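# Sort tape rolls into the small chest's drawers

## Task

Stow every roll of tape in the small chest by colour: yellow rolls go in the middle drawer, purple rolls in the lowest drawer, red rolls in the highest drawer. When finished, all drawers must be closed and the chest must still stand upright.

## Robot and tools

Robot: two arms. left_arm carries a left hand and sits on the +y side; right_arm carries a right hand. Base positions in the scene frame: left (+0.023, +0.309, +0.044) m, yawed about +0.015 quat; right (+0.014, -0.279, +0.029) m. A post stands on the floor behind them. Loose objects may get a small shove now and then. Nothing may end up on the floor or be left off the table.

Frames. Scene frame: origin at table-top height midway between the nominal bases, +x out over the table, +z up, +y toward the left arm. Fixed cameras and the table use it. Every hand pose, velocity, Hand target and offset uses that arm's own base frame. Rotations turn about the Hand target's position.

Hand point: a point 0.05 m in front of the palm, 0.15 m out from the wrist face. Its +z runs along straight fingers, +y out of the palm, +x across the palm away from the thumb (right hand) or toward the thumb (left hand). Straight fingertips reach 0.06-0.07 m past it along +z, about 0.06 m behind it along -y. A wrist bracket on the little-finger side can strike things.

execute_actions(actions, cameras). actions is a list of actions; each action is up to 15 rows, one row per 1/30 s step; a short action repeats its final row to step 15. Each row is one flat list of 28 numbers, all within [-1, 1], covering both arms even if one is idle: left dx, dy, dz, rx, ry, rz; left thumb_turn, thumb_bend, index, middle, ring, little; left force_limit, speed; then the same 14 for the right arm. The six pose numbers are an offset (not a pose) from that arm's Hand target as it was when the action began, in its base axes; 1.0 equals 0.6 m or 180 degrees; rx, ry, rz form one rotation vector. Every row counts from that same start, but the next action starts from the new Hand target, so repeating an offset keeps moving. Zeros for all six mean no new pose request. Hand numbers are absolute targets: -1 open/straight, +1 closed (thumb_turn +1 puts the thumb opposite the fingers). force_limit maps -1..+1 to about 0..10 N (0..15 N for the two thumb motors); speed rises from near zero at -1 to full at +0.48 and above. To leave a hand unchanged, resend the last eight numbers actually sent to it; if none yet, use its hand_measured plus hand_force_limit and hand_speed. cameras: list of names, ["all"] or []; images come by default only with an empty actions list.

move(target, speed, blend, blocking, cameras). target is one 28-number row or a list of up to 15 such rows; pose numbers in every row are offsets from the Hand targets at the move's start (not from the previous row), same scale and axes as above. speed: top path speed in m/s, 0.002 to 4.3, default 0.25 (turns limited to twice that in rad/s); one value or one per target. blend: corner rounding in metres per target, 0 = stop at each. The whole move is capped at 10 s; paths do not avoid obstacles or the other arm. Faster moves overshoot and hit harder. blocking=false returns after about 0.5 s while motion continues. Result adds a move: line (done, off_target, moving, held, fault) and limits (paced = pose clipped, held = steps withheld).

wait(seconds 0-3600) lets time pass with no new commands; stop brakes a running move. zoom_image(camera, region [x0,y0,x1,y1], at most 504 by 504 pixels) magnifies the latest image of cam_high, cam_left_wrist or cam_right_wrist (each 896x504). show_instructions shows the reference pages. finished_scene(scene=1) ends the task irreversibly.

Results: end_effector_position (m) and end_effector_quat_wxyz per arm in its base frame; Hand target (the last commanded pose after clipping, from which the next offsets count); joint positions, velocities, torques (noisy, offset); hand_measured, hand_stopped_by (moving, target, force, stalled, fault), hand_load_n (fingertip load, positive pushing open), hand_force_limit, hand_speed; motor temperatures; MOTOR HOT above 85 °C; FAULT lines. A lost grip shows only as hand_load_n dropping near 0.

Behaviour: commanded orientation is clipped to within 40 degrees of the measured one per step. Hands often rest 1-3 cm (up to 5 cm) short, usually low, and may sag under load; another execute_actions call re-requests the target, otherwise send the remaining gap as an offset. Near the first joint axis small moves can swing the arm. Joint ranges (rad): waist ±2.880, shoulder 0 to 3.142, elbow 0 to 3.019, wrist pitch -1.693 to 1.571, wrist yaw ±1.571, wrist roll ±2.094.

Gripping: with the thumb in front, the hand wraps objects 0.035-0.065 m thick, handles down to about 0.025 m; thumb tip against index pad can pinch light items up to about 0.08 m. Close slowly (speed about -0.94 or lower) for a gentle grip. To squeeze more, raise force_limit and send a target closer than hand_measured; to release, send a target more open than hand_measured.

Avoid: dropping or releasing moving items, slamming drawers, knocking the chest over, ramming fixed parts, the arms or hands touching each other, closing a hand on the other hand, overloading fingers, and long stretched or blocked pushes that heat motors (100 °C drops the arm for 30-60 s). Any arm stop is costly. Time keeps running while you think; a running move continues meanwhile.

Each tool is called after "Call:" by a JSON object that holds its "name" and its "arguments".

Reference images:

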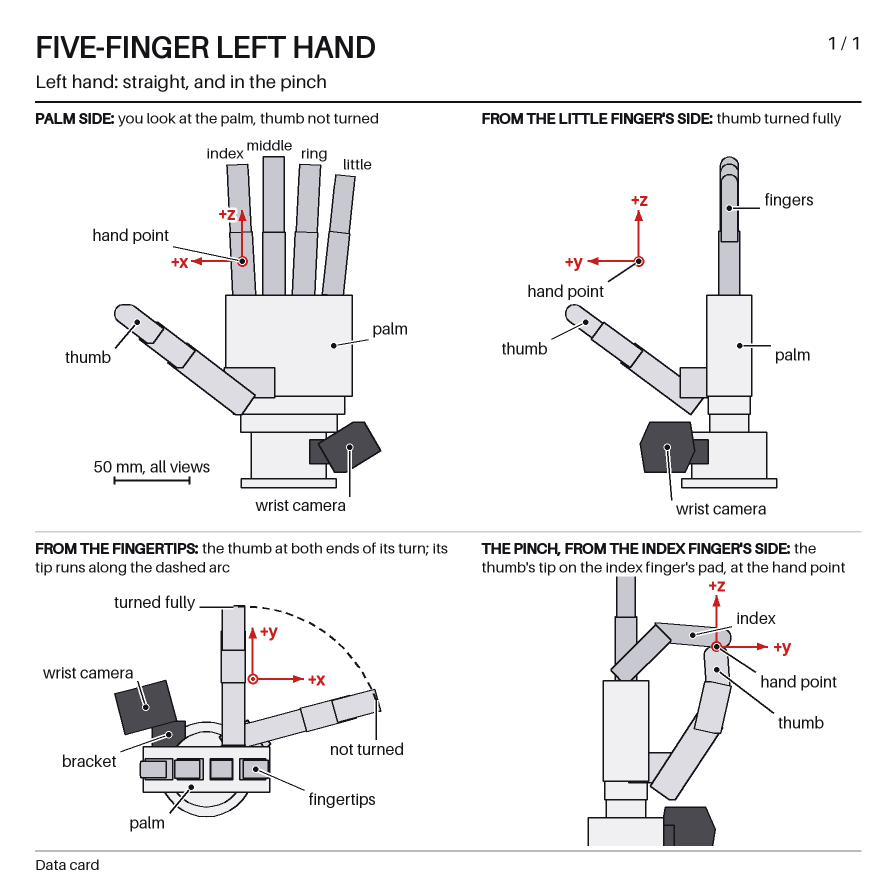

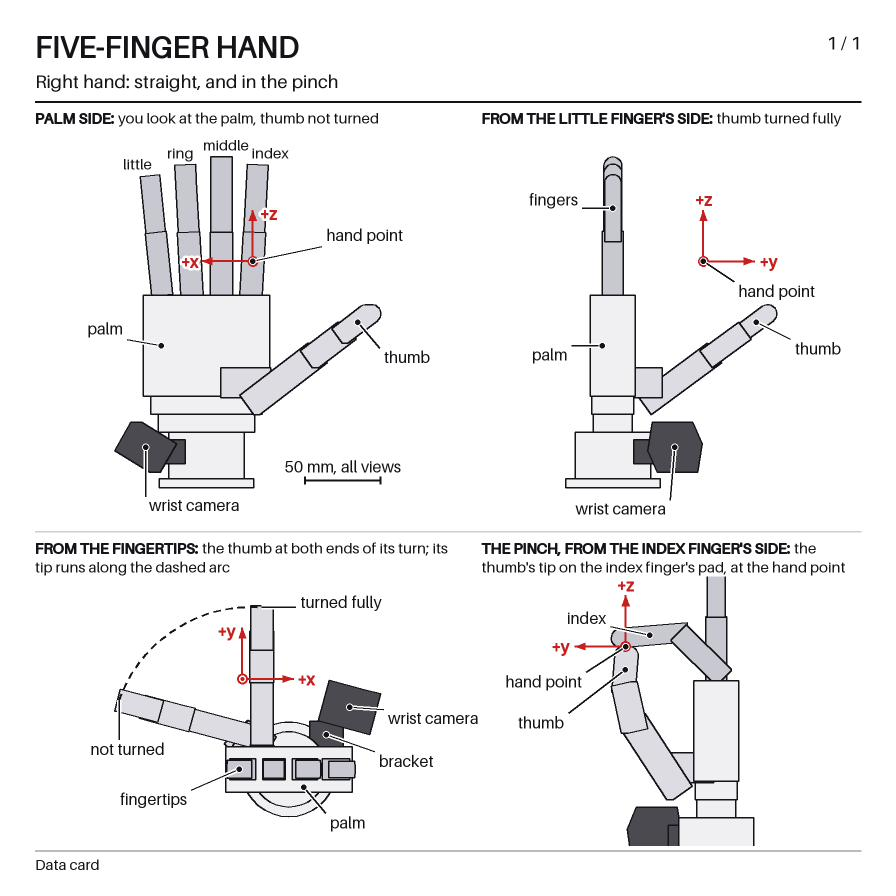

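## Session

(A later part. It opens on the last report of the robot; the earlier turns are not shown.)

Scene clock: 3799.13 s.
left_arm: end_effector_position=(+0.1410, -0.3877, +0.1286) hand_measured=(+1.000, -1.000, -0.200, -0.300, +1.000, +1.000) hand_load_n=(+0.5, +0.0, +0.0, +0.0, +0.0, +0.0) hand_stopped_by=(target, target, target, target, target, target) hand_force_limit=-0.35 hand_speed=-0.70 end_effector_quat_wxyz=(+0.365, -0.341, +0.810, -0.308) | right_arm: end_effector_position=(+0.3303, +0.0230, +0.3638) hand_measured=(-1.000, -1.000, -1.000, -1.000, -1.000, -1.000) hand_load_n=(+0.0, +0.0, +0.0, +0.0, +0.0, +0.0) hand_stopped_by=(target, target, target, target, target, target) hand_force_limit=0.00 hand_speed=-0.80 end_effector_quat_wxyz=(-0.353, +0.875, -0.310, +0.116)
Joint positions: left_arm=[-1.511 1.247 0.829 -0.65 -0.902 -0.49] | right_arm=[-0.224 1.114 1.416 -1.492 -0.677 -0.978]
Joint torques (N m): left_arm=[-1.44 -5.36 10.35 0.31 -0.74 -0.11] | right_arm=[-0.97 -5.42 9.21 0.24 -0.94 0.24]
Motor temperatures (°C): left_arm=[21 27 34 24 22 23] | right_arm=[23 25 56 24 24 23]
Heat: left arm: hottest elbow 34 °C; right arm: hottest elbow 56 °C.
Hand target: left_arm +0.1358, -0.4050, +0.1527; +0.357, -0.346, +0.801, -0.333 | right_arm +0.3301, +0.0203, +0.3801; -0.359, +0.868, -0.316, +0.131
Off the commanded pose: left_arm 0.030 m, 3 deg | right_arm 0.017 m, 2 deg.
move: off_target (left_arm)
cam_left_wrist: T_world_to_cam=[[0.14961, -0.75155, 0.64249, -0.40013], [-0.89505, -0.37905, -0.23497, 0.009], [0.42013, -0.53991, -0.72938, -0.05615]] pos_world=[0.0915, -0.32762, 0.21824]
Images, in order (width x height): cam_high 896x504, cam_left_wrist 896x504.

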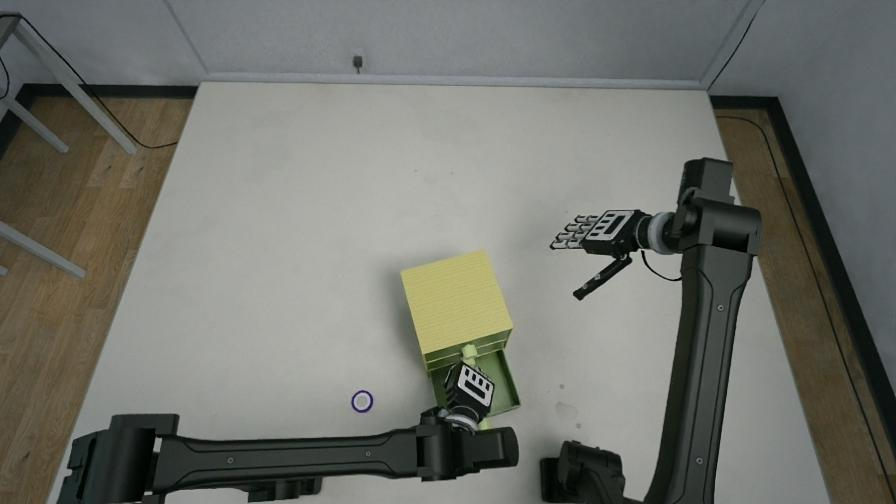

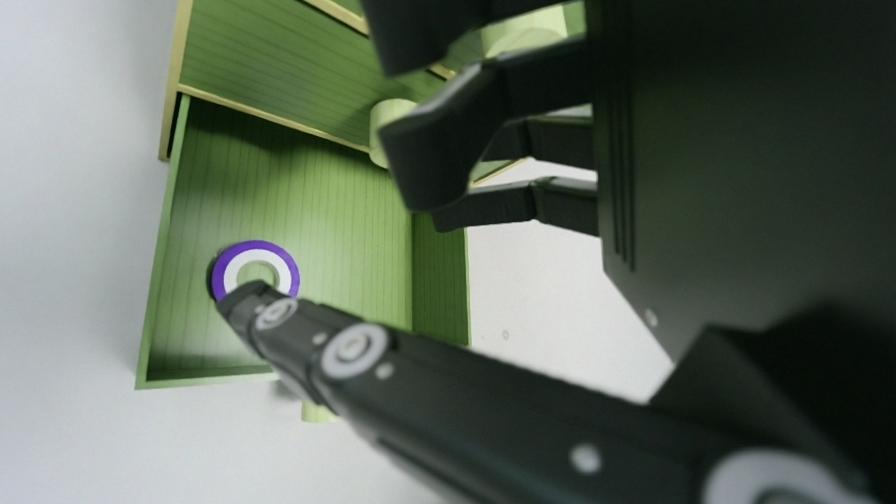

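Call:
{"name": "move", "arguments": {"target": [[-0.025,-0.013,0.18,0,0,0,1,-1,-0.2,-0.3,1,1,-0.35,-0.7,0,0,0,0,0,0,-1,-1,-1,-1,-1,-1,0,-0.8],[-0.018,0.208,0.18,0,0,0.133,1,-0.8,-0.5,-0.5,1,1,-0.35,-0.5,0,0,0,0,0,0,-1,-1,-1,-1,-1,-1,0,-0.8],[0.0153,0.41,0.08,0,0,0.2667,1,-0.8,-0.5,-0.5,1,1,-0.35,-0.5,0,0,0,0,0,0,-1,-1,-1,-1,-1,-1,0,-0.8]], "speed": 0.12, "blend": [0.02,0.02,0], "cameras": ["cam_left_wrist","cam_high"]}}

Scene clock: 3833.23 s.
left_arm: end_effector_position=(+0.1458, -0.1623, +0.1956) hand_measured=(+1.000, -0.800, -0.500, -0.500, +1.000, +1.000) hand_load_n=(+0.0, +0.0, +0.0, +0.0, +0.0, +0.0) hand_stopped_by=(target, target, target, target, target, target) hand_force_limit=-0.35 hand_speed=-0.50 end_effector_quat_wxyz=(-0.387, +0.629, -0.647, +0.189) | right_arm: end_effector_position=(+0.3303, +0.0230, +0.3638) hand_measured=(-1.000, -1.000, -1.000, -1.000, -1.000, -1.000) hand_load_n=(+0.0, +0.0, +0.0, +0.0, +0.0, -0.5) hand_stopped_by=(target, target, target, target, target, target) hand_force_limit=0.00 hand_speed=-0.80 end_effector_quat_wxyz=(-0.353, +0.875, -0.310, +0.116)
Joint positions: left_arm=[-1.36 0.842 0.803 -1.663 -0.884 -1.395] | right_arm=[-0.224 1.114 1.416 -1.492 -0.677 -0.978]
Joint torques (N m): left_arm=[0.67 -0.03 7.6 -0.57 -0.4 -0.1] | right_arm=[-0.62 -5.48 9.17 0.5 -0.89 0.23]
Motor temperatures (°C): left_arm=[21 28 35 24 23 23] | right_arm=[23 25 56 24 24 23]
Heat: left arm: hottest elbow 35 °C; right arm: hottest elbow 56 °C.
Hand target: left_arm +0.1449, -0.1590, +0.2007; -0.462, +0.642, -0.591, +0.159 | right_arm +0.3301, +0.0203, +0.3801; -0.359, +0.868, -0.316, +0.131
Off the commanded pose: left_arm 0.006 m, 11 deg | right_arm 0.017 m, 2 deg.
joint sent to its limit (left arm) — joint 4 (wrist pitch), lower limit. The joint targets are off in position and orientation.
move: off_target (left_arm); blend cut to 0 m at target 2
cam_left_wrist: T_world_to_cam=[[0.6373, -0.39586, 0.66116, -0.2916], [-0.4555, -0.88556, -0.09116, -0.06007], [0.62159, -0.24306, -0.74468, 0.1342]] pos_world=[0.07506, -0.13601, 0.28726]
Images, in order (width x height): cam_high 896x504, cam_left_wrist 896x504.

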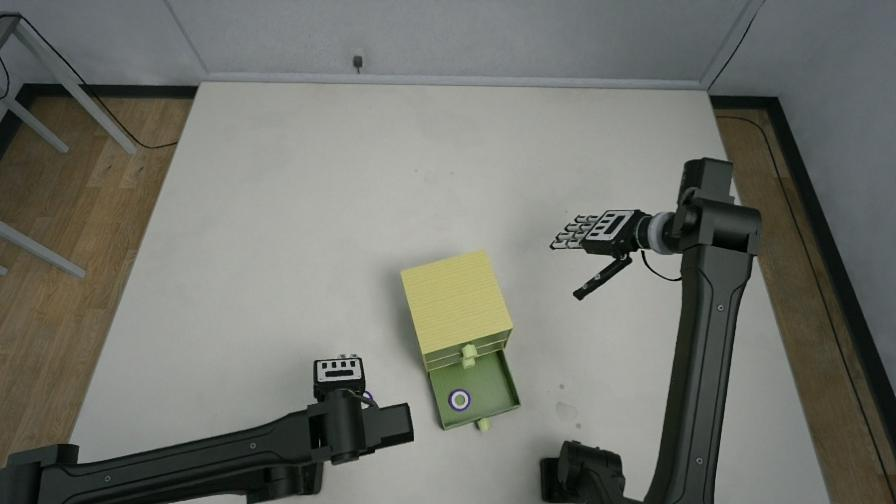

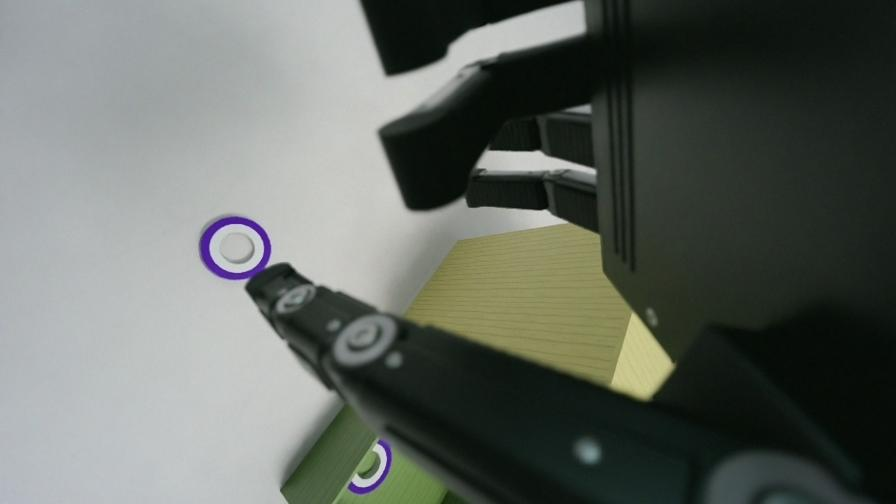

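Call:
{"name": "move", "arguments": {"target": [[-0.005,0.005,-0.226,0,0,0,1,-0.8,-0.5,-0.5,1,1,-0.35,-0.5,0,0,0,0,0,0,-1,-1,-1,-1,-1,-1,0,-0.8]], "speed": 0.1, "cameras": ["cam_left_wrist","cam_high"]}}

Scene clock: 3843.37 s.
left_arm: end_effector_position=(+0.1421, -0.1482, +0.0635) hand_measured=(+1.000, -0.800, -0.500, -0.500, +1.000, +1.000) hand_load_n=(+0.0, +0.0, +0.0, +0.0, +0.5, +0.0) hand_stopped_by=(target, target, target, target, target, target) hand_force_limit=-0.35 hand_speed=-0.50 end_effector_quat_wxyz=(-0.466, +0.643, -0.591, +0.146) | right_arm: end_effector_position=(+0.3303, +0.0230, +0.3638) hand_measured=(-1.000, -1.000, -1.000, -1.000, -1.000, -1.000) hand_load_n=(+0.0, +0.0, +0.0, -0.5, +0.0, +0.0) hand_stopped_by=(target, target, target, target, target, target) hand_force_limit=0.00 hand_speed=-0.80 end_effector_quat_wxyz=(-0.353, +0.875, -0.310, +0.116)
Joint positions: left_arm=[-1.436 1.18 0.563 -1.506 -0.908 -1.795] | right_arm=[-0.224 1.114 1.416 -1.492 -0.677 -0.978]
Joint torques (N m): left_arm=[-1.38 -1.2 5.64 -0.25 -0.7 -0.11] | right_arm=[-0.97 -5.3 9.36 0.54 -0.91 0.19]
Motor temperatures (°C): left_arm=[21 27 35 24 23 23] | right_arm=[23 25 56 24 24 23]
Heat: left arm: hottest elbow 35 °C; right arm: hottest elbow 56 °C.
Hand target: left_arm +0.1419, -0.1560, +0.0651; -0.462, +0.642, -0.591, +0.159 | right_arm +0.3301, +0.0203, +0.3801; -0.359, +0.868, -0.316, +0.131
Off the commanded pose: left_arm 0.008 m, 2 deg | right_arm 0.017 m, 2 deg.
move: done
cam_left_wrist: T_world_to_cam=[[0.63864, -0.38023, 0.669, -0.19461], [-0.30364, -0.92336, -0.23494, -0.07935], [0.70707, -0.0531, -0.70515, 0.05505]] pos_world=[0.06127, -0.14434, 0.15037]
Images, in order (width x height): cam_high 896x504, cam_left_wrist 896x504.

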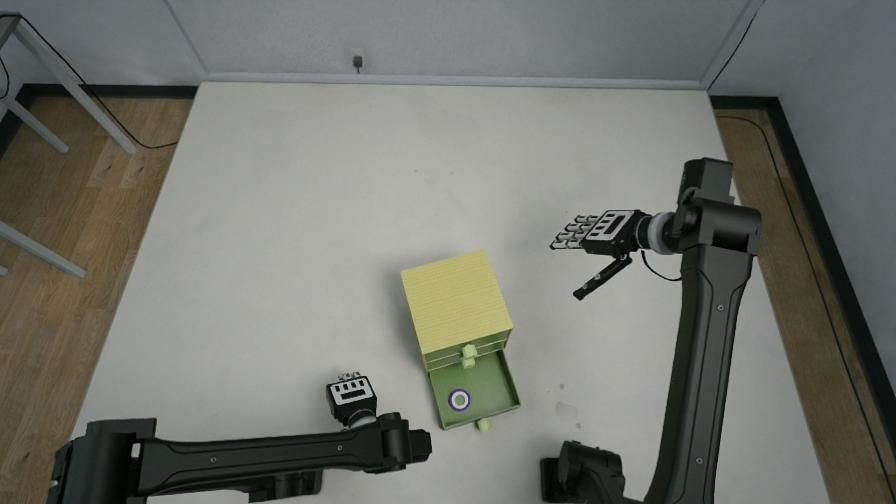

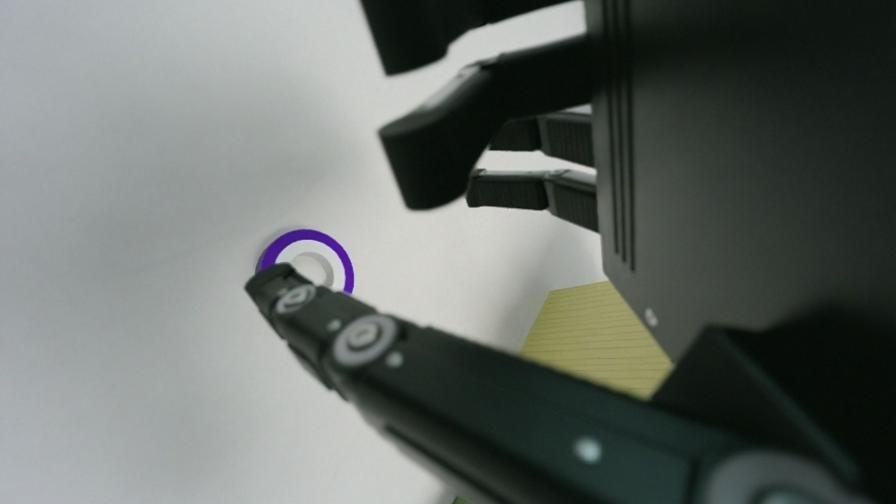

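Call:
{"name": "move", "arguments": {"target": [[0.0,0.0,-0.112,0,0,0,1,-0.8,-0.5,-0.5,1,1,-0.35,-0.5,0,0,0,0,0,0,-1,-1,-1,-1,-1,-1,0,-0.8]], "speed": 0.06, "cameras": ["cam_left_wrist"]}}

Scene clock: 3853.60 s.
left_arm: end_effector_position=(+0.1423, -0.1498, -0.0025) hand_measured=(+1.000, -0.800, -0.500, -0.500, +1.000, +1.000) hand_load_n=(+0.0, +0.0, +0.0, +0.0, +0.0, +0.0) hand_stopped_by=(target, target, target, target, target, target) hand_force_limit=-0.35 hand_speed=-0.50 end_effector_quat_wxyz=(-0.464, +0.645, -0.589, +0.149) | right_arm: end_effector_position=(+0.3303, +0.0230, +0.3638) hand_measured=(-1.000, -1.000, -1.000, -1.000, -1.000, -1.000) hand_load_n=(+0.0, +0.0, +0.0, +0.0, +0.0, +0.0) hand_stopped_by=(target, target, target, target, target, target) hand_force_limit=0.00 hand_speed=-0.80 end_effector_quat_wxyz=(-0.353, +0.875, -0.310, +0.116)
Joint positions: left_arm=[-1.436 1.361 0.479 -1.235 -0.908 -1.797] | right_arm=[-0.224 1.114 1.416 -1.492 -0.677 -0.978]
Joint torques (N m): left_arm=[-1.32 -1.9 4.12 -0.24 -0.7 -0.09] | right_arm=[-1.44 -4.89 9.26 0.32 -0.92 0.23]
Motor temperatures (°C): left_arm=[21 27 35 24 23 23] | right_arm=[23 25 56 24 24 23]
Heat: left arm: hottest elbow 35 °C; right arm: hottest elbow 56 °C.
Hand target: left_arm +0.1419, -0.1560, -0.0021; -0.462, +0.642, -0.591, +0.159 | right_arm +0.3301, +0.0203, +0.3801; -0.359, +0.868, -0.316, +0.131
Off the commanded pose: left_arm 0.006 m, 1 deg | right_arm 0.017 m, 2 deg.
move: done
cam_left_wrist: T_world_to_cam=[[0.63792, -0.3749, 0.67268, -0.15036], [-0.30257, -0.92527, -0.22874, -0.09671], [0.70817, -0.05761, -0.70369, 0.00747]] pos_world=[0.06136, -0.14543, 0.08428]

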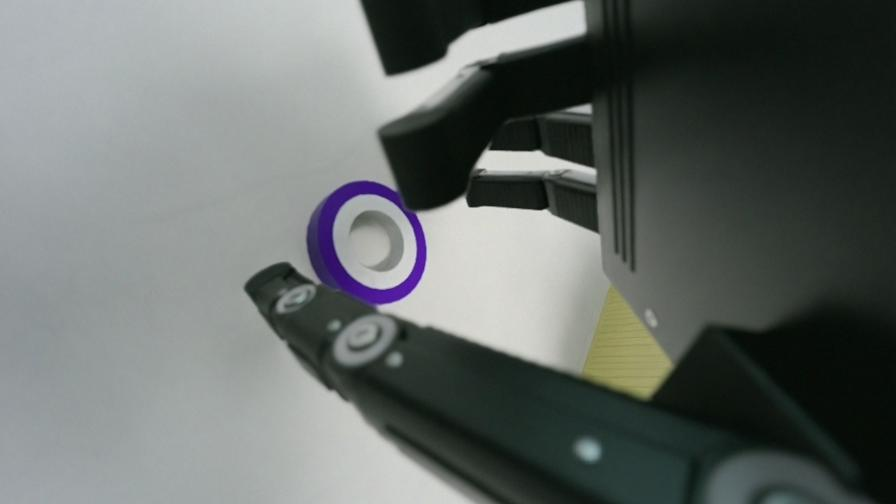

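Call:
{"name": "move", "arguments": {"target": [[-0.001,0.0,-0.039,0,0,0,1,-0.8,-0.5,-0.5,1,1,-0.35,-0.5,0,0,0,0,0,0,-1,-1,-1,-1,-1,-1,0,-0.8]], "speed": 0.03, "cameras": ["cam_left_wrist"]}}

Scene clock: 3861.37 s.
left_arm: end_effector_position=(+0.1423, -0.1495, -0.0255) hand_measured=(+1.000, -0.800, -0.500, -0.500, +1.000, +1.000) hand_load_n=(+0.0, +0.0, +0.0, +0.0, +0.0, +0.0) hand_stopped_by=(target, target, target, target, target, target) hand_force_limit=-0.35 hand_speed=-0.50 end_effector_quat_wxyz=(-0.465, +0.644, -0.589, +0.148) | right_arm: end_effector_position=(+0.3303, +0.0230, +0.3638) hand_measured=(-1.000, -1.000, -1.000, -1.000, -1.000, -1.000) hand_load_n=(+0.0, +0.0, +0.0, +0.0, +0.0, +0.0) hand_stopped_by=(target, target, target, target, target, target) hand_force_limit=0.00 hand_speed=-0.80 end_effector_quat_wxyz=(-0.353, +0.875, -0.310, +0.116)
Joint positions: left_arm=[-1.436 1.442 0.459 -1.137 -0.908 -1.798] | right_arm=[-0.224 1.114 1.416 -1.492 -0.677 -0.978]
Joint torques (N m): left_arm=[-1.44 -2.2 3.47 -0.24 -0.63 -0.11] | right_arm=[-1.08 -5.13 9.28 0.38 -0.92 0.24]
Motor temperatures (°C): left_arm=[21 27 34 24 23 23] | right_arm=[23 25 56 24 24 23]
Heat: left arm: hottest elbow 34 °C; right arm: hottest elbow 56 °C.
Hand target: left_arm +0.1413, -0.1560, -0.0255; -0.462, +0.642, -0.591, +0.159 | right_arm +0.3301, +0.0203, +0.3801; -0.359, +0.868, -0.316, +0.131
Off the commanded pose: left_arm 0.007 m, 1 deg | right_arm 0.017 m, 2 deg.
move: done
cam_left_wrist: T_world_to_cam=[[0.6381, -0.37563, 0.67211, -0.13483], [-0.30175, -0.9251, -0.23053, -0.10173], [0.70836, -0.05571, -0.70365, -0.00851]] pos_world=[0.06136, -0.14523, 0.06117]

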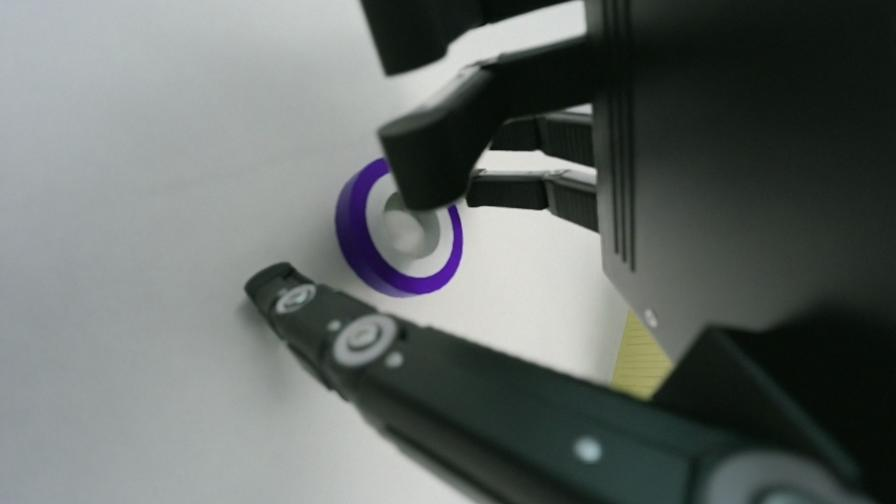

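Call:
{"name": "move", "arguments": {"target": [[0,0.0,0,0,0,0,1,-0.8,0.2,-0.5,1,1,-0.35,-0.88,0,0,0,0,0,0,-1,-1,-1,-1,-1,-1,0,-0.8]], "speed": 0.03, "cameras": ["cam_left_wrist"]}}

Call:
{"name": "wait", "arguments": {"seconds": 1.5}}

Scene clock: 3870.07 s.
left_arm: end_effector_position=(+0.1423, -0.1495, -0.0255) hand_measured=(+1.000, -0.800, +0.010, -0.500, +1.000, +1.000) hand_load_n=(+0.0, +3.5, +4.0, +0.0, +0.0, +0.0) hand_stopped_by=(target, target, force, target, target, target) hand_force_limit=-0.35 hand_speed=-0.88 end_effector_quat_wxyz=(-0.465, +0.644, -0.589, +0.148) | right_arm: end_effector_position=(+0.3303, +0.0230, +0.3638) hand_measured=(-1.000, -1.000, -1.000, -1.000, -1.000, -1.000) hand_load_n=(-0.5, +0.0, +0.0, +0.0, +0.0, +0.0) hand_stopped_by=(target, target, target, target, target, target) hand_force_limit=0.00 hand_speed=-0.80 end_effector_quat_wxyz=(-0.353, +0.875, -0.310, +0.116)
Joint positions: left_arm=[-1.436 1.442 0.459 -1.137 -0.908 -1.798] | right_arm=[-0.224 1.114 1.416 -1.492 -0.677 -0.978]
Joint torques (N m): left_arm=[-1.44 -2.14 3.45 -0.24 -0.63 -0.11] | right_arm=[-1.03 -5.54 9.35 0.38 -0.89 0.16]
Motor temperatures (°C): left_arm=[21 27 33 24 23 23] | right_arm=[23 25 56 24 24 23]
Heat: left arm: hottest elbow 33 °C; right arm: hottest elbow 56 °C.
Hand target: left_arm +0.1413, -0.1560, -0.0255; -0.462, +0.642, -0.591, +0.159 | right_arm +0.3301, +0.0203, +0.3801; -0.359, +0.868, -0.316, +0.131
Off the commanded pose: left_arm 0.007 m, 1 deg | right_arm 0.017 m, 2 deg.
move: done
cam_left_wrist: T_world_to_cam=[[0.6381, -0.37563, 0.67211, -0.13483], [-0.30175, -0.9251, -0.23053, -0.10173], [0.70836, -0.05571, -0.70365, -0.00851]] pos_world=[0.06136, -0.14523, 0.06117]

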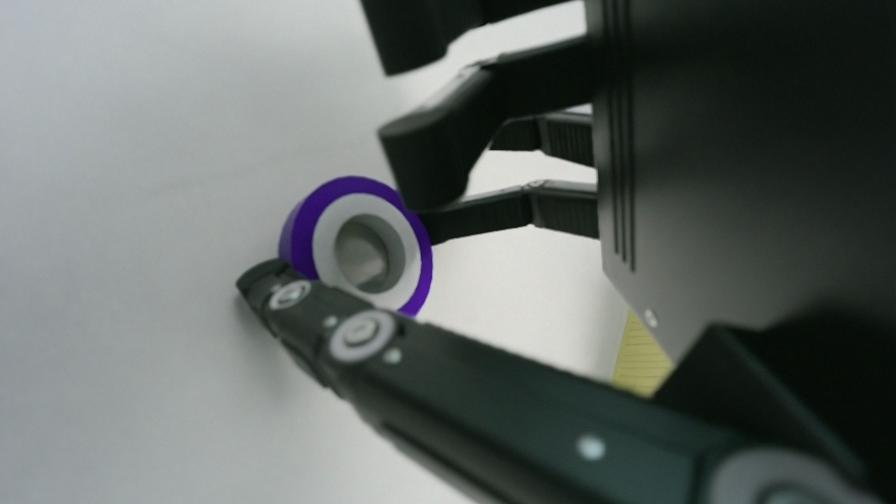

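Scene clock: 3871.57 s.
left_arm: end_effector_position=(+0.1423, -0.1495, -0.0255) hand_measured=(+1.000, -0.800, +0.010, -0.500, +1.000, +1.000) hand_load_n=(+0.0, +3.0, +3.5, +0.0, +0.0, +0.0) hand_stopped_by=(target, target, force, target, target, target) hand_force_limit=-0.35 hand_speed=-0.88 end_effector_quat_wxyz=(-0.465, +0.644, -0.589, +0.148) | right_arm: end_effector_position=(+0.3303, +0.0230, +0.3638) hand_measured=(-1.000, -1.000, -1.000, -1.000, -1.000, -1.000) hand_load_n=(+0.0, +0.0, +0.0, +0.0, +0.0, +0.0) hand_stopped_by=(target, target, target, target, target, target) hand_force_limit=0.00 hand_speed=-0.80 end_effector_quat_wxyz=(-0.353, +0.875, -0.310, +0.116)
Joint positions: left_arm=[-1.436 1.442 0.459 -1.137 -0.908 -1.798] | right_arm=[-0.224 1.114 1.416 -1.492 -0.677 -0.978]
Joint torques (N m): left_arm=[-1.49 -2.2 3.45 -0.24 -0.63 -0.1] | right_arm=[-0.56 -5.42 9.33 0.1 -0.97 0.24]
Motor temperatures (°C): left_arm=[21 27 33 24 23 23] | right_arm=[23 25 56 24 24 23]
Heat: left arm: hottest elbow 33 °C; right arm: hottest elbow 56 °C.
Hand target: left_arm +0.1413, -0.1560, -0.0255; -0.462, +0.642, -0.591, +0.159 | right_arm +0.3301, +0.0203, +0.3801; -0.359, +0.868, -0.316, +0.131
Off the commanded pose: left_arm 0.007 m, 1 deg | right_arm 0.017 m, 2 deg.
wait: 1.50 s; at rest by 0.17 s

Call:
{"name": "move", "arguments": {"target": [[0,-0.002,0.05,0,0,0,1,-0.8,0.2,-0.5,1,1,-0.35,-0.88,0,0,0,0,0,0,-1,-1,-1,-1,-1,-1,0,-0.8],[-0.01,-0.015,0.31,0,0,0,1,-0.8,0.2,-0.5,1,1,-0.35,-0.88,0,0,0,0,0,0,-1,-1,-1,-1,-1,-1,0,-0.8]], "speed": [0.04,0.12], "blend": [0.005,0], "cameras": ["cam_left_wrist"]}}

Call:
{"name": "move", "arguments": {"target": [[-0.058,-0.175,0,0,0,-0.133,1,-0.8,0.2,-0.5,1,1,-0.35,-0.88,0,0,0,0,0,0,-1,-1,-1,-1,-1,-1,0,-0.8],[0.0145,-0.378,0,0,0,-0.2667,1,-0.8,0.2,-0.5,1,1,-0.35,-0.88,0,0,0,0,0,0,-1,-1,-1,-1,-1,-1,0,-0.8]], "speed": 0.12, "blend": [0.03,0], "cameras": ["cam_left_wrist","cam_high"]}}

Scene clock: 3900.40 s.
left_arm: end_effector_position=(+0.1337, -0.1608, +0.1441) hand_measured=(+1.000, -0.800, +0.010, -0.500, +1.000, +1.000) hand_load_n=(-0.5, +3.5, +3.5, +0.0, +0.0, +0.0) hand_stopped_by=(target, target, force, target, target, target) hand_force_limit=-0.35 hand_speed=-0.88 end_effector_quat_wxyz=(-0.412, +0.634, -0.632, +0.169) | right_arm: end_effector_position=(+0.3303, +0.0230, +0.3638) hand_measured=(-1.000, -1.000, -1.000, -1.000, -1.000, -1.000) hand_load_n=(+0.0, +0.0, +0.0, +0.0, +0.0, +0.0) hand_stopped_by=(target, target, target, target, target, target) hand_force_limit=0.00 hand_speed=-0.80 end_effector_quat_wxyz=(-0.353, +0.875, -0.310, +0.116)
Joint positions: left_arm=[-1.439 0.947 0.701 -1.66 -0.879 -1.6] | right_arm=[-0.224 1.114 1.416 -1.492 -0.677 -0.978]
Joint torques (N m): left_arm=[0.79 -0.73 9.48 -1.02 -0.38 0.13] | right_arm=[-0.44 -5.25 9.42 0.43 -0.94 0.19]
Motor temperatures (°C): left_arm=[21 27 32 24 23 23] | right_arm=[23 25 56 24 24 23]
Heat: left arm: hottest elbow 32 °C; right arm: hottest elbow 56 °C.
Hand target: left_arm +0.1353, -0.1650, +0.1605; -0.462, +0.642, -0.591, +0.159 | right_arm +0.3301, +0.0203, +0.3801; -0.359, +0.868, -0.316, +0.131
Off the commanded pose: left_arm 0.017 m, 7 deg | right_arm 0.017 m, 2 deg.
joint sent to its limit (left arm) — joint 4 (wrist pitch), lower limit. The joint targets are off in position and orientation.
move: off_target (left_arm)
cam_left_wrist: T_world_to_cam=[[0.6453, -0.39496, 0.6539, -0.24905], [-0.4088, -0.90164, -0.14116, -0.0706], [0.64534, -0.17623, -0.74329, 0.11113]] pos_world=[0.06014, -0.14244, 0.2355]

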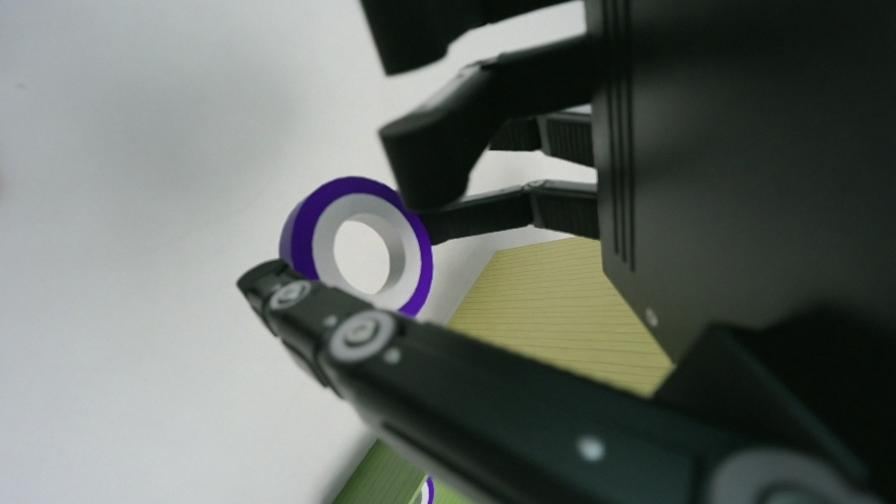

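Scene clock: 3904.73 s.
left_arm: end_effector_position=(+0.1387, -0.3784, +0.1453) hand_measured=(+1.000, -0.800, +0.010, -0.500, +1.000, +1.000) hand_load_n=(-0.5, +3.5, +4.0, +0.0, +0.0, +0.0) hand_stopped_by=(target, target, force, target, target, target) hand_force_limit=-0.35 hand_speed=-0.88 end_effector_quat_wxyz=(+0.361, -0.340, +0.809, -0.315) | right_arm: end_effector_position=(+0.3303, +0.0230, +0.3638) hand_measured=(-1.000, -1.000, -1.000, -1.000, -1.000, -1.000) hand_load_n=(+0.0, +0.0, +0.0, +0.0, +0.0, +0.0) hand_stopped_by=(target, target, target, target, target, target) hand_force_limit=0.00 hand_speed=-0.80 end_effector_quat_wxyz=(-0.353, +0.875, -0.310, +0.116)
Joint positions: left_arm=[-1.514 1.189 0.826 -0.686 -0.898 -0.482] | right_arm=[-0.224 1.114 1.416 -1.492 -0.677 -0.978]
Joint torques (N m): left_arm=[0.79 -3.96 9.35 1.66 -0.39 0.13] | right_arm=[-0.44 -6.18 9.25 0.47 -0.95 0.24]
Motor temperatures (°C): left_arm=[21 27 33 24 23 23] | right_arm=[23 25 56 24 24 23]
Heat: left arm: hottest elbow 33 °C; right arm: hottest elbow 56 °C.
Hand target: left_arm +0.1440, -0.3918, +0.1605; +0.357, -0.346, +0.801, -0.333 | right_arm +0.3301, +0.0203, +0.3801; -0.359, +0.868, -0.316, +0.131
Off the commanded pose: left_arm 0.021 m, 2 deg | right_arm 0.017 m, 2 deg.
move: off_target (left_arm)
cam_left_wrist: T_world_to_cam=[[0.14304, -0.74385, 0.65286, -0.40125], [-0.89882, -0.37378, -0.22895, 0.01597], [0.41433, -0.55405, -0.72205, -0.04361]] pos_world=[0.08981, -0.31667, 0.23413]
Images, in order (width x height): cam_high 896x504, cam_left_wrist 896x504.

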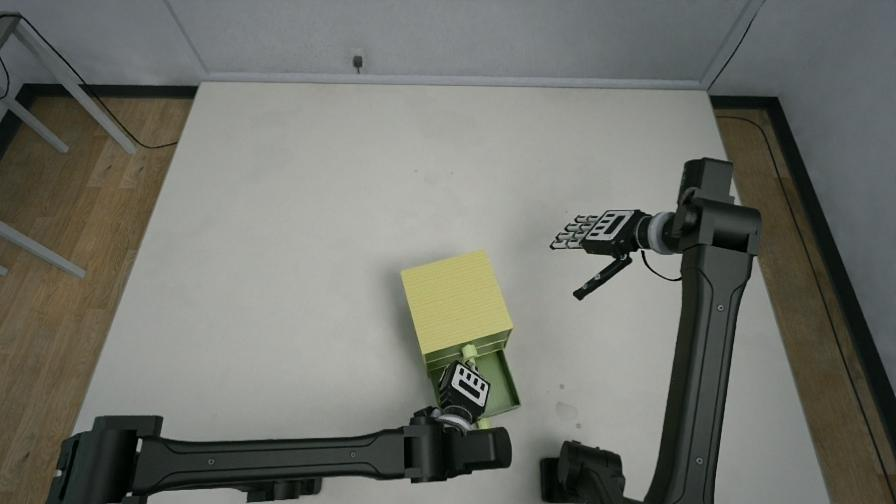

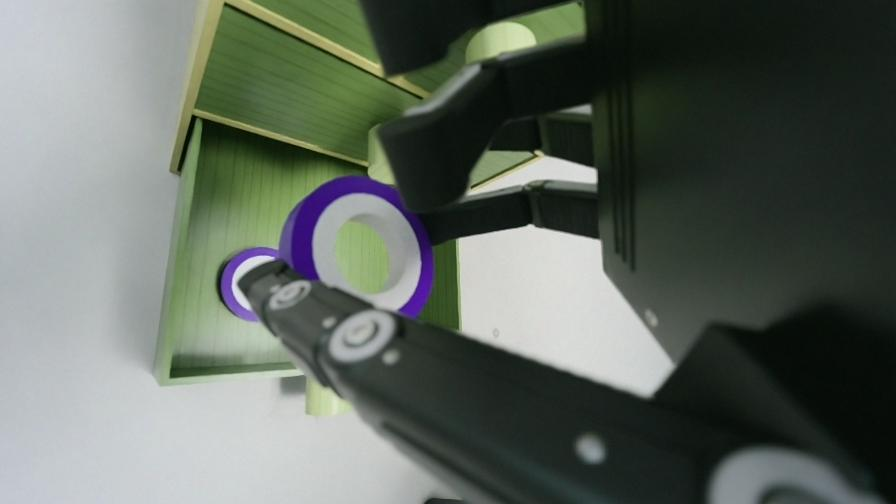

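Call:
{"name": "move", "arguments": {"target": [[0,0,-0.109,0,0,0,1,-0.8,0.2,0,1,1,-0.35,-0.88,0,0,0,0,0,0,-1,-1,-1,-1,-1,-1,0,-0.8]], "speed": 0.07}}

Call:
{"name": "move", "arguments": {"target": [[0.0242,0.0058,0.0,0,0,0,1,-0.8,0.2,0,1,1,-0.35,-0.88,0,0,0,0,0,0,-1,-1,-1,-1,-1,-1,0,-0.8]], "speed": 0.04, "cameras": ["cam_left_wrist","cam_high"]}}

Scene clock: 3924.13 s.
left_arm: end_effector_position=(+0.1391, -0.3848, +0.0895) hand_measured=(+1.000, -0.802, +0.010, +0.000, +1.000, +1.000) hand_load_n=(+0.0, +3.5, +3.5, +1.0, +0.0, +0.0) hand_stopped_by=(target, target, force, target, target, target) hand_force_limit=-0.35 hand_speed=-0.88 end_effector_quat_wxyz=(+0.358, -0.343, +0.806, -0.324) | right_arm: end_effector_position=(+0.3303, +0.0230, +0.3638) hand_measured=(-1.000, -1.000, -1.000, -1.000, -1.000, -1.000) hand_load_n=(+0.0, +0.0, +0.0, +0.0, +0.0, +0.0) hand_stopped_by=(target, target, target, target, target, target) hand_force_limit=0.00 hand_speed=-0.80 end_effector_quat_wxyz=(-0.353, +0.875, -0.310, +0.116)
Joint positions: left_arm=[-1.514 1.275 0.727 -0.48 -0.898 -0.481] | right_arm=[-0.224 1.114 1.416 -1.492 -0.677 -0.978]
Joint torques (N m): left_arm=[0.79 -4.37 7.39 1.69 -0.38 0.14] | right_arm=[-1.03 -6.12 9.1 0.35 -0.96 0.18]
Motor temperatures (°C): left_arm=[21 27 35 24 23 23] | right_arm=[23 25 56 24 24 23]
Heat: left arm: hottest elbow 35 °C; right arm: hottest elbow 56 °C.
Hand target: left_arm +0.1440, -0.3918, +0.0951; +0.357, -0.346, +0.801, -0.333 | right_arm +0.3301, +0.0203, +0.3801; -0.359, +0.868, -0.316, +0.131
Off the commanded pose: left_arm 0.010 m, 1 deg | right_arm 0.017 m, 2 deg.
move: done

Scene clock: 3925.37 s.
left_arm: end_effector_position=(+0.1556, -0.3810, +0.0861) hand_measured=(+1.000, -0.802, +0.010, +0.000, +1.000, +1.000) hand_load_n=(+0.0, +3.5, +3.5, +1.0, +0.0, +0.0) hand_stopped_by=(target, target, force, target, target, target) hand_force_limit=-0.35 hand_speed=-0.88 end_effector_quat_wxyz=(+0.359, -0.344, +0.807, -0.319) | right_arm: end_effector_position=(+0.3303, +0.0230, +0.3638) hand_measured=(-1.000, -1.000, -1.000, -1.000, -1.000, -1.000) hand_load_n=(+0.0, +0.0, +0.0, +0.0, +0.0, -0.5) hand_stopped_by=(target, target, target, target, target, target) hand_force_limit=0.00 hand_speed=-0.80 end_effector_quat_wxyz=(-0.353, +0.875, -0.310, +0.116)
Joint positions: left_arm=[-1.465 1.275 0.715 -0.434 -0.873 -0.425] | right_arm=[-0.224 1.114 1.416 -1.492 -0.677 -0.978]
Joint torques (N m): left_arm=[0.62 -5.13 7.23 1.74 -0.34 0.15] | right_arm=[0.38 -4.72 9.07 0.39 -0.87 0.26]
Motor temperatures (°C): left_arm=[21 27 35 24 23 23] | right_arm=[23 25 56 24 24 23]
Heat: left arm: hottest elbow 35 °C; right arm: hottest elbow 56 °C.
Hand target: left_arm +0.1586, -0.3883, +0.0951; +0.357, -0.346, +0.801, -0.333 | right_arm +0.3301, +0.0203, +0.3801; -0.359, +0.868, -0.316, +0.131
Off the commanded pose: left_arm 0.012 m, 2 deg | right_arm 0.017 m, 2 deg.
move: off_target (left_arm)
cam_left_wrist: T_world_to_cam=[[0.1481, -0.73551, 0.66113, -0.36517], [-0.89696, -0.38148, -0.22347, 0.01289], [0.41657, -0.55991, -0.71622, -0.09786]] pos_world=[0.10641, -0.31845, 0.17422]
Images, in order (width x height): cam_high 896x504, cam_left_wrist 896x504.

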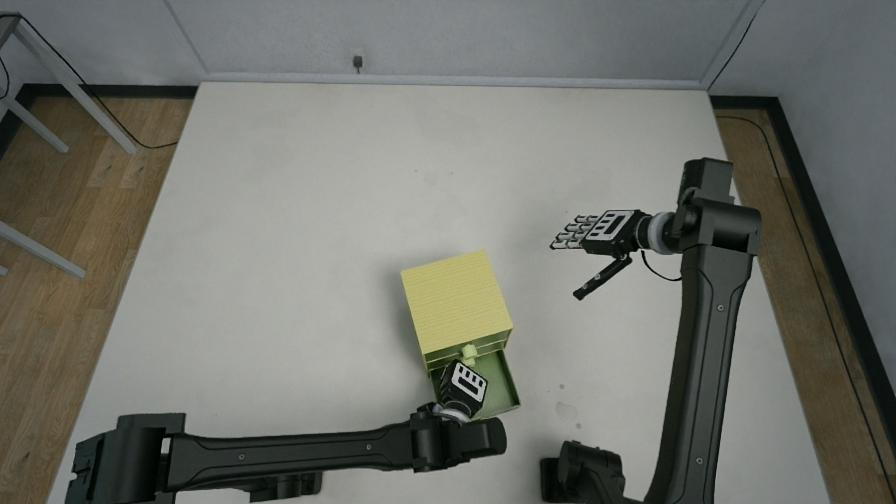

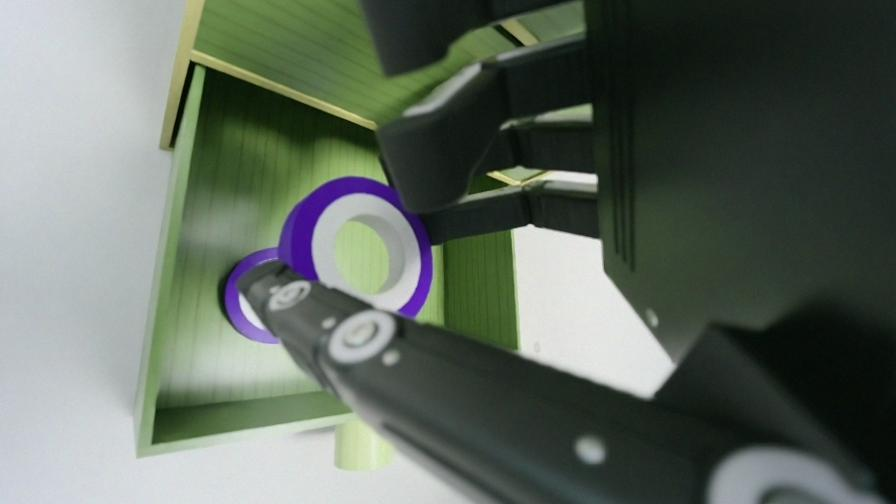

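Identical to before. Continue down.

Call:
{"name": "move", "arguments": {"target": [[-0.006,-0.0018,-0.09,0,0,0,1,-0.8,0.2,0,1,1,-0.35,-0.88,0,0,0,0,0,0,-1,-1,-1,-1,-1,-1,0,-0.8]], "speed": 0.05}}

Call:
{"name": "move", "arguments": {"target": [[-0.004,0.0,-0.04,0,0,0,1,-0.8,0.2,0,1,1,-0.35,-0.88,0,0,0,0,0,0,-1,-1,-1,-1,-1,-1,0,-0.8]], "speed": 0.04, "cameras": ["cam_left_wrist"]}}

Scene clock: 3934.27 s.
left_arm: end_effector_position=(+0.1554, -0.3796, +0.0355) hand_measured=(+1.000, -0.802, +0.010, +0.000, +1.000, +1.000) hand_load_n=(+0.0, +3.5, +3.5, +1.0, +0.0, +0.0) hand_stopped_by=(target, target, force, target, target, target) hand_force_limit=-0.35 hand_speed=-0.88 end_effector_quat_wxyz=(+0.359, -0.344, +0.807, -0.319) | right_arm: end_effector_position=(+0.3303, +0.0230, +0.3638) hand_measured=(-1.000, -1.000, -1.000, -1.000, -1.000, -1.000) hand_load_n=(+0.0, +0.0, +0.0, +0.0, +0.0, +0.0) hand_stopped_by=(target, target, target, target, target, target) hand_force_limit=0.00 hand_speed=-0.80 end_effector_quat_wxyz=(-0.353, +0.875, -0.310, +0.116)
Joint positions: left_arm=[-1.465 1.376 0.642 -0.259 -0.873 -0.425] | right_arm=[-0.224 1.114 1.416 -1.492 -0.677 -0.978]
Joint torques (N m): left_arm=[-0.38 -4.66 6.5 1.76 -0.59 0.01] | right_arm=[-1.61 -5.77 9.36 0.46 -0.96 0.17]
Motor temperatures (°C): left_arm=[21 27 35 24 22 23] | right_arm=[23 25 56 24 24 23]
Heat: left arm: hottest elbow 35 °C; right arm: hottest elbow 56 °C.
Hand target: left_arm +0.1550, -0.3894, +0.0411; +0.357, -0.346, +0.801, -0.333 | right_arm +0.3301, +0.0203, +0.3801; -0.359, +0.868, -0.316, +0.131
Off the commanded pose: left_arm 0.011 m, 2 deg | right_arm 0.017 m, 2 deg.
move: off_target (left_arm)

Scene clock: 3935.53 s.
left_arm: end_effector_position=(+0.1556, -0.3787, +0.0123) hand_measured=(+1.000, -0.802, +0.010, +0.000, +1.000, +1.000) hand_load_n=(+0.0, +3.5, +3.5, +0.5, +0.0, +0.0) hand_stopped_by=(target, target, force, target, target, target) hand_force_limit=-0.35 hand_speed=-0.88 end_effector_quat_wxyz=(+0.360, -0.344, +0.807, -0.317) | right_arm: end_effector_position=(+0.3303, +0.0230, +0.3638) hand_measured=(-1.000, -1.000, -1.000, -1.000, -1.000, -1.000) hand_load_n=(+0.0, +0.0, +0.0, -0.5, +0.0, +0.0) hand_stopped_by=(target, target, target, target, target, target) hand_force_limit=0.00 hand_speed=-0.80 end_effector_quat_wxyz=(-0.353, +0.875, -0.310, +0.116)
Joint positions: left_arm=[-1.465 1.435 0.617 -0.181 -0.875 -0.425] | right_arm=[-0.224 1.114 1.416 -1.492 -0.677 -0.978]
Joint torques (N m): left_arm=[-1.03 -4.89 6 1.76 -0.73 -0.08] | right_arm=[-1.61 -4.89 9.4 0.5 -0.91 0.24]
Motor temperatures (°C): left_arm=[21 27 35 24 23 23] | right_arm=[23 25 56 24 24 23]
Heat: left arm: hottest elbow 35 °C; right arm: hottest elbow 56 °C.
Hand target: left_arm +0.1526, -0.3894, +0.0171; +0.357, -0.346, +0.801, -0.333 | right_arm +0.3301, +0.0203, +0.3801; -0.359, +0.868, -0.316, +0.131
Off the commanded pose: left_arm 0.012 m, 2 deg | right_arm 0.017 m, 2 deg.
move: off_target (left_arm)
cam_left_wrist: T_world_to_cam=[[0.14816, -0.73852, 0.65775, -0.31587], [-0.89649, -0.38111, -0.22597, -0.00262], [0.41756, -0.55619, -0.71854, -0.14814]] pos_world=[0.10631, -0.31667, 0.10072]

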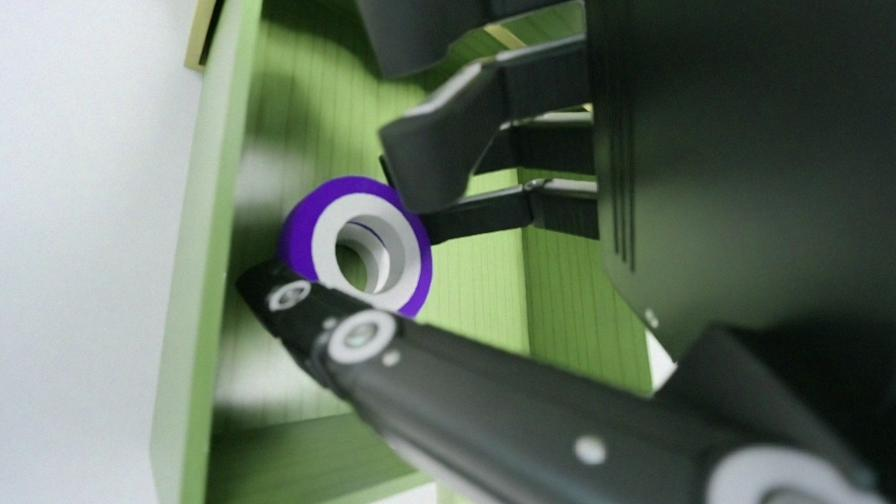

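Call:
{"name": "zoom_image", "arguments": {"camera": "cam_left_wrist", "region": [200, 150, 480, 350]}}

Scaled by 1.800 from the camera's image (finer frame: 1280x720).

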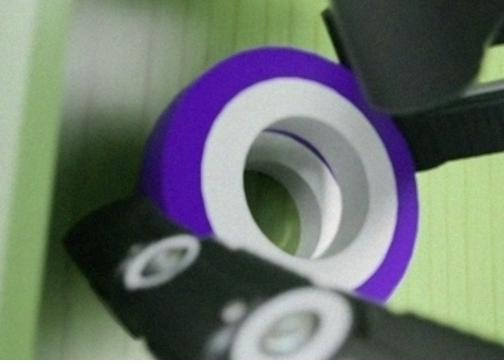

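Call:
{"name": "move", "arguments": {"target": [[-0.002,-0.008,-0.012,0,0,0,1,-0.8,0.2,0,1,1,-0.35,-0.88,0,0,0,0,0,0,-1,-1,-1,-1,-1,-1,0,-0.8]], "speed": 0.02, "cameras": ["cam_left_wrist"]}}

Scene clock: 3979.60 s.
left_arm: end_effector_position=(+0.1559, -0.3797, +0.0035) hand_measured=(+1.000, -0.802, +0.010, +0.000, +1.000, +1.000) hand_load_n=(+0.0, +4.0, +3.5, +1.0, +0.0, +0.0) hand_stopped_by=(target, target, force, target, target, target) hand_force_limit=-0.35 hand_speed=-0.88 end_effector_quat_wxyz=(+0.362, -0.343, +0.808, -0.314) | right_arm: end_effector_position=(+0.3303, +0.0230, +0.3638) hand_measured=(-1.000, -1.000, -1.000, -1.000, -1.000, -1.000) hand_load_n=(-0.5, +0.0, +0.0, +0.0, +0.0, +0.0) hand_stopped_by=(target, target, target, target, target, target) hand_force_limit=0.00 hand_speed=-0.80 end_effector_quat_wxyz=(-0.353, +0.875, -0.310, +0.116)
Joint positions: left_arm=[-1.465 1.464 0.617 -0.161 -0.876 -0.428] | right_arm=[-0.224 1.114 1.416 -1.492 -0.677 -0.978]
Joint torques (N m): left_arm=[-1.49 -5.01 6.3 1.72 -0.73 -0.11] | right_arm=[-1.32 -4.78 9.16 0.25 -0.89 0.21]
Motor temperatures (°C): left_arm=[21 27 33 24 23 23] | right_arm=[23 25 56 24 24 23]
Heat: left arm: hottest elbow 33 °C; right arm: hottest elbow 56 °C.
Hand target: left_arm +0.1514, -0.3942, +0.0099; +0.357, -0.346, +0.801, -0.333 | right_arm +0.3301, +0.0203, +0.3801; -0.359, +0.868, -0.316, +0.131
Off the commanded pose: left_arm 0.017 m, 2 deg | right_arm 0.017 m, 2 deg.
move: off_target (left_arm)
cam_left_wrist: T_world_to_cam=[[0.15034, -0.74262, 0.65262, -0.31278], [-0.89564, -0.38181, -0.22815, -0.00509], [0.41861, -0.55021, -0.72252, -0.15298]] pos_world=[0.10651, -0.31839, 0.09243]

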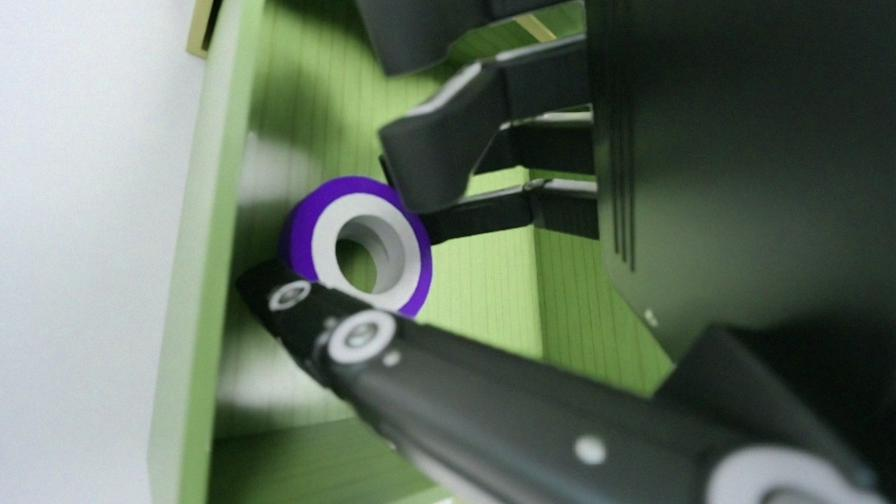

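Call:
{"name": "move", "arguments": {"target": [[0,0,-0.006,0,0,0,1,-0.8,0.2,0,1,1,-0.35,-0.88,0,0,0,0,0,0,-1,-1,-1,-1,-1,-1,0,-0.8]], "speed": 0.02, "cameras": ["cam_left_wrist"]}}

Call:
{"name": "zoom_image", "arguments": {"camera": "cam_left_wrist", "region": [200, 150, 480, 350]}}

Scene clock: 3986.93 s.
left_arm: end_effector_position=(+0.1562, -0.3809, +0.0008) hand_measured=(+1.000, -0.802, +0.010, +0.000, +1.000, +1.000) hand_load_n=(+0.0, +4.0, +3.5, +1.0, +0.0, +0.0) hand_stopped_by=(target, target, force, target, target, target) hand_force_limit=-0.35 hand_speed=-0.88 end_effector_quat_wxyz=(+0.362, -0.344, +0.807, -0.314) | right_arm: end_effector_position=(+0.3303, +0.0230, +0.3638) hand_measured=(-1.000, -1.000, -1.000, -1.000, -1.000, -1.000) hand_load_n=(+0.0, +0.0, +0.0, +0.0, +0.0, +0.0) hand_stopped_by=(target, target, target, target, target, target) hand_force_limit=0.00 hand_speed=-0.80 end_effector_quat_wxyz=(-0.353, +0.875, -0.310, +0.116)
Joint positions: left_arm=[-1.465 1.474 0.617 -0.149 -0.878 -0.428] | right_arm=[-0.224 1.114 1.416 -1.492 -0.677 -0.978]
Joint torques (N m): left_arm=[-1.49 -5.07 6 1.73 -0.73 -0.1] | right_arm=[-0.73 -5.3 9.1 0.32 -0.95 0.18]
Motor temperatures (°C): left_arm=[21 27 33 24 23 23] | right_arm=[23 25 56 24 24 23]
Heat: left arm: hottest elbow 33 °C; right arm: hottest elbow 56 °C.
Hand target: left_arm +0.1514, -0.3942, +0.0063; +0.357, -0.346, +0.801, -0.333 | right_arm +0.3301, +0.0203, +0.3801; -0.359, +0.868, -0.316, +0.131
Off the commanded pose: left_arm 0.015 m, 2 deg | right_arm 0.017 m, 2 deg.
move: off_target (left_arm)
cam_left_wrist: T_world_to_cam=[[0.15004, -0.7416, 0.65385, -0.31155], [-0.89498, -0.3829, -0.22891, -0.00638], [0.42012, -0.55083, -0.72116, -0.15631]] pos_world=[0.1067, -0.31959, 0.08952]

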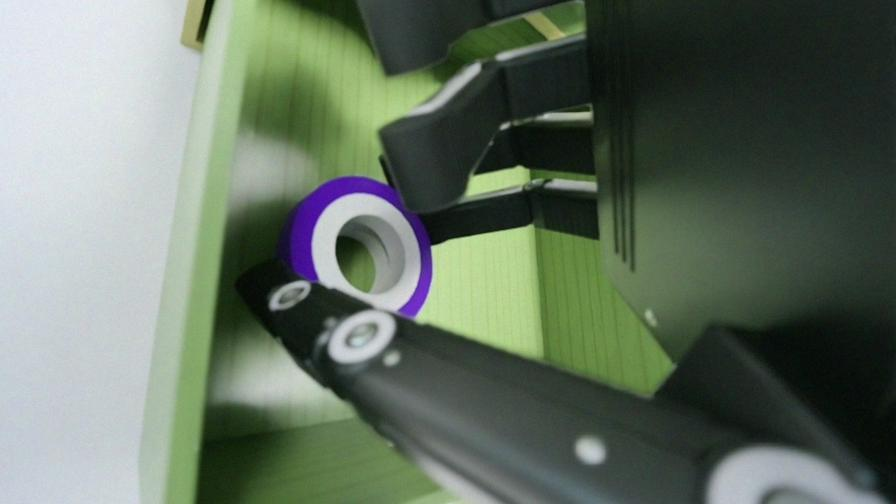

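Scaled by 1.800 from the camera's image (finer frame: 1280x720).

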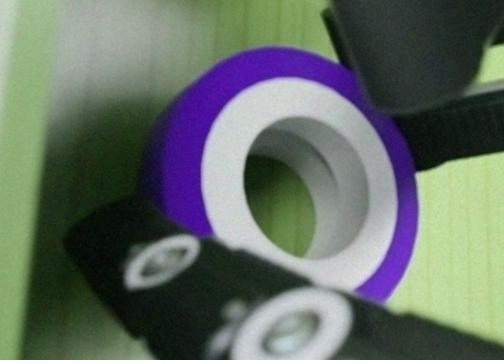

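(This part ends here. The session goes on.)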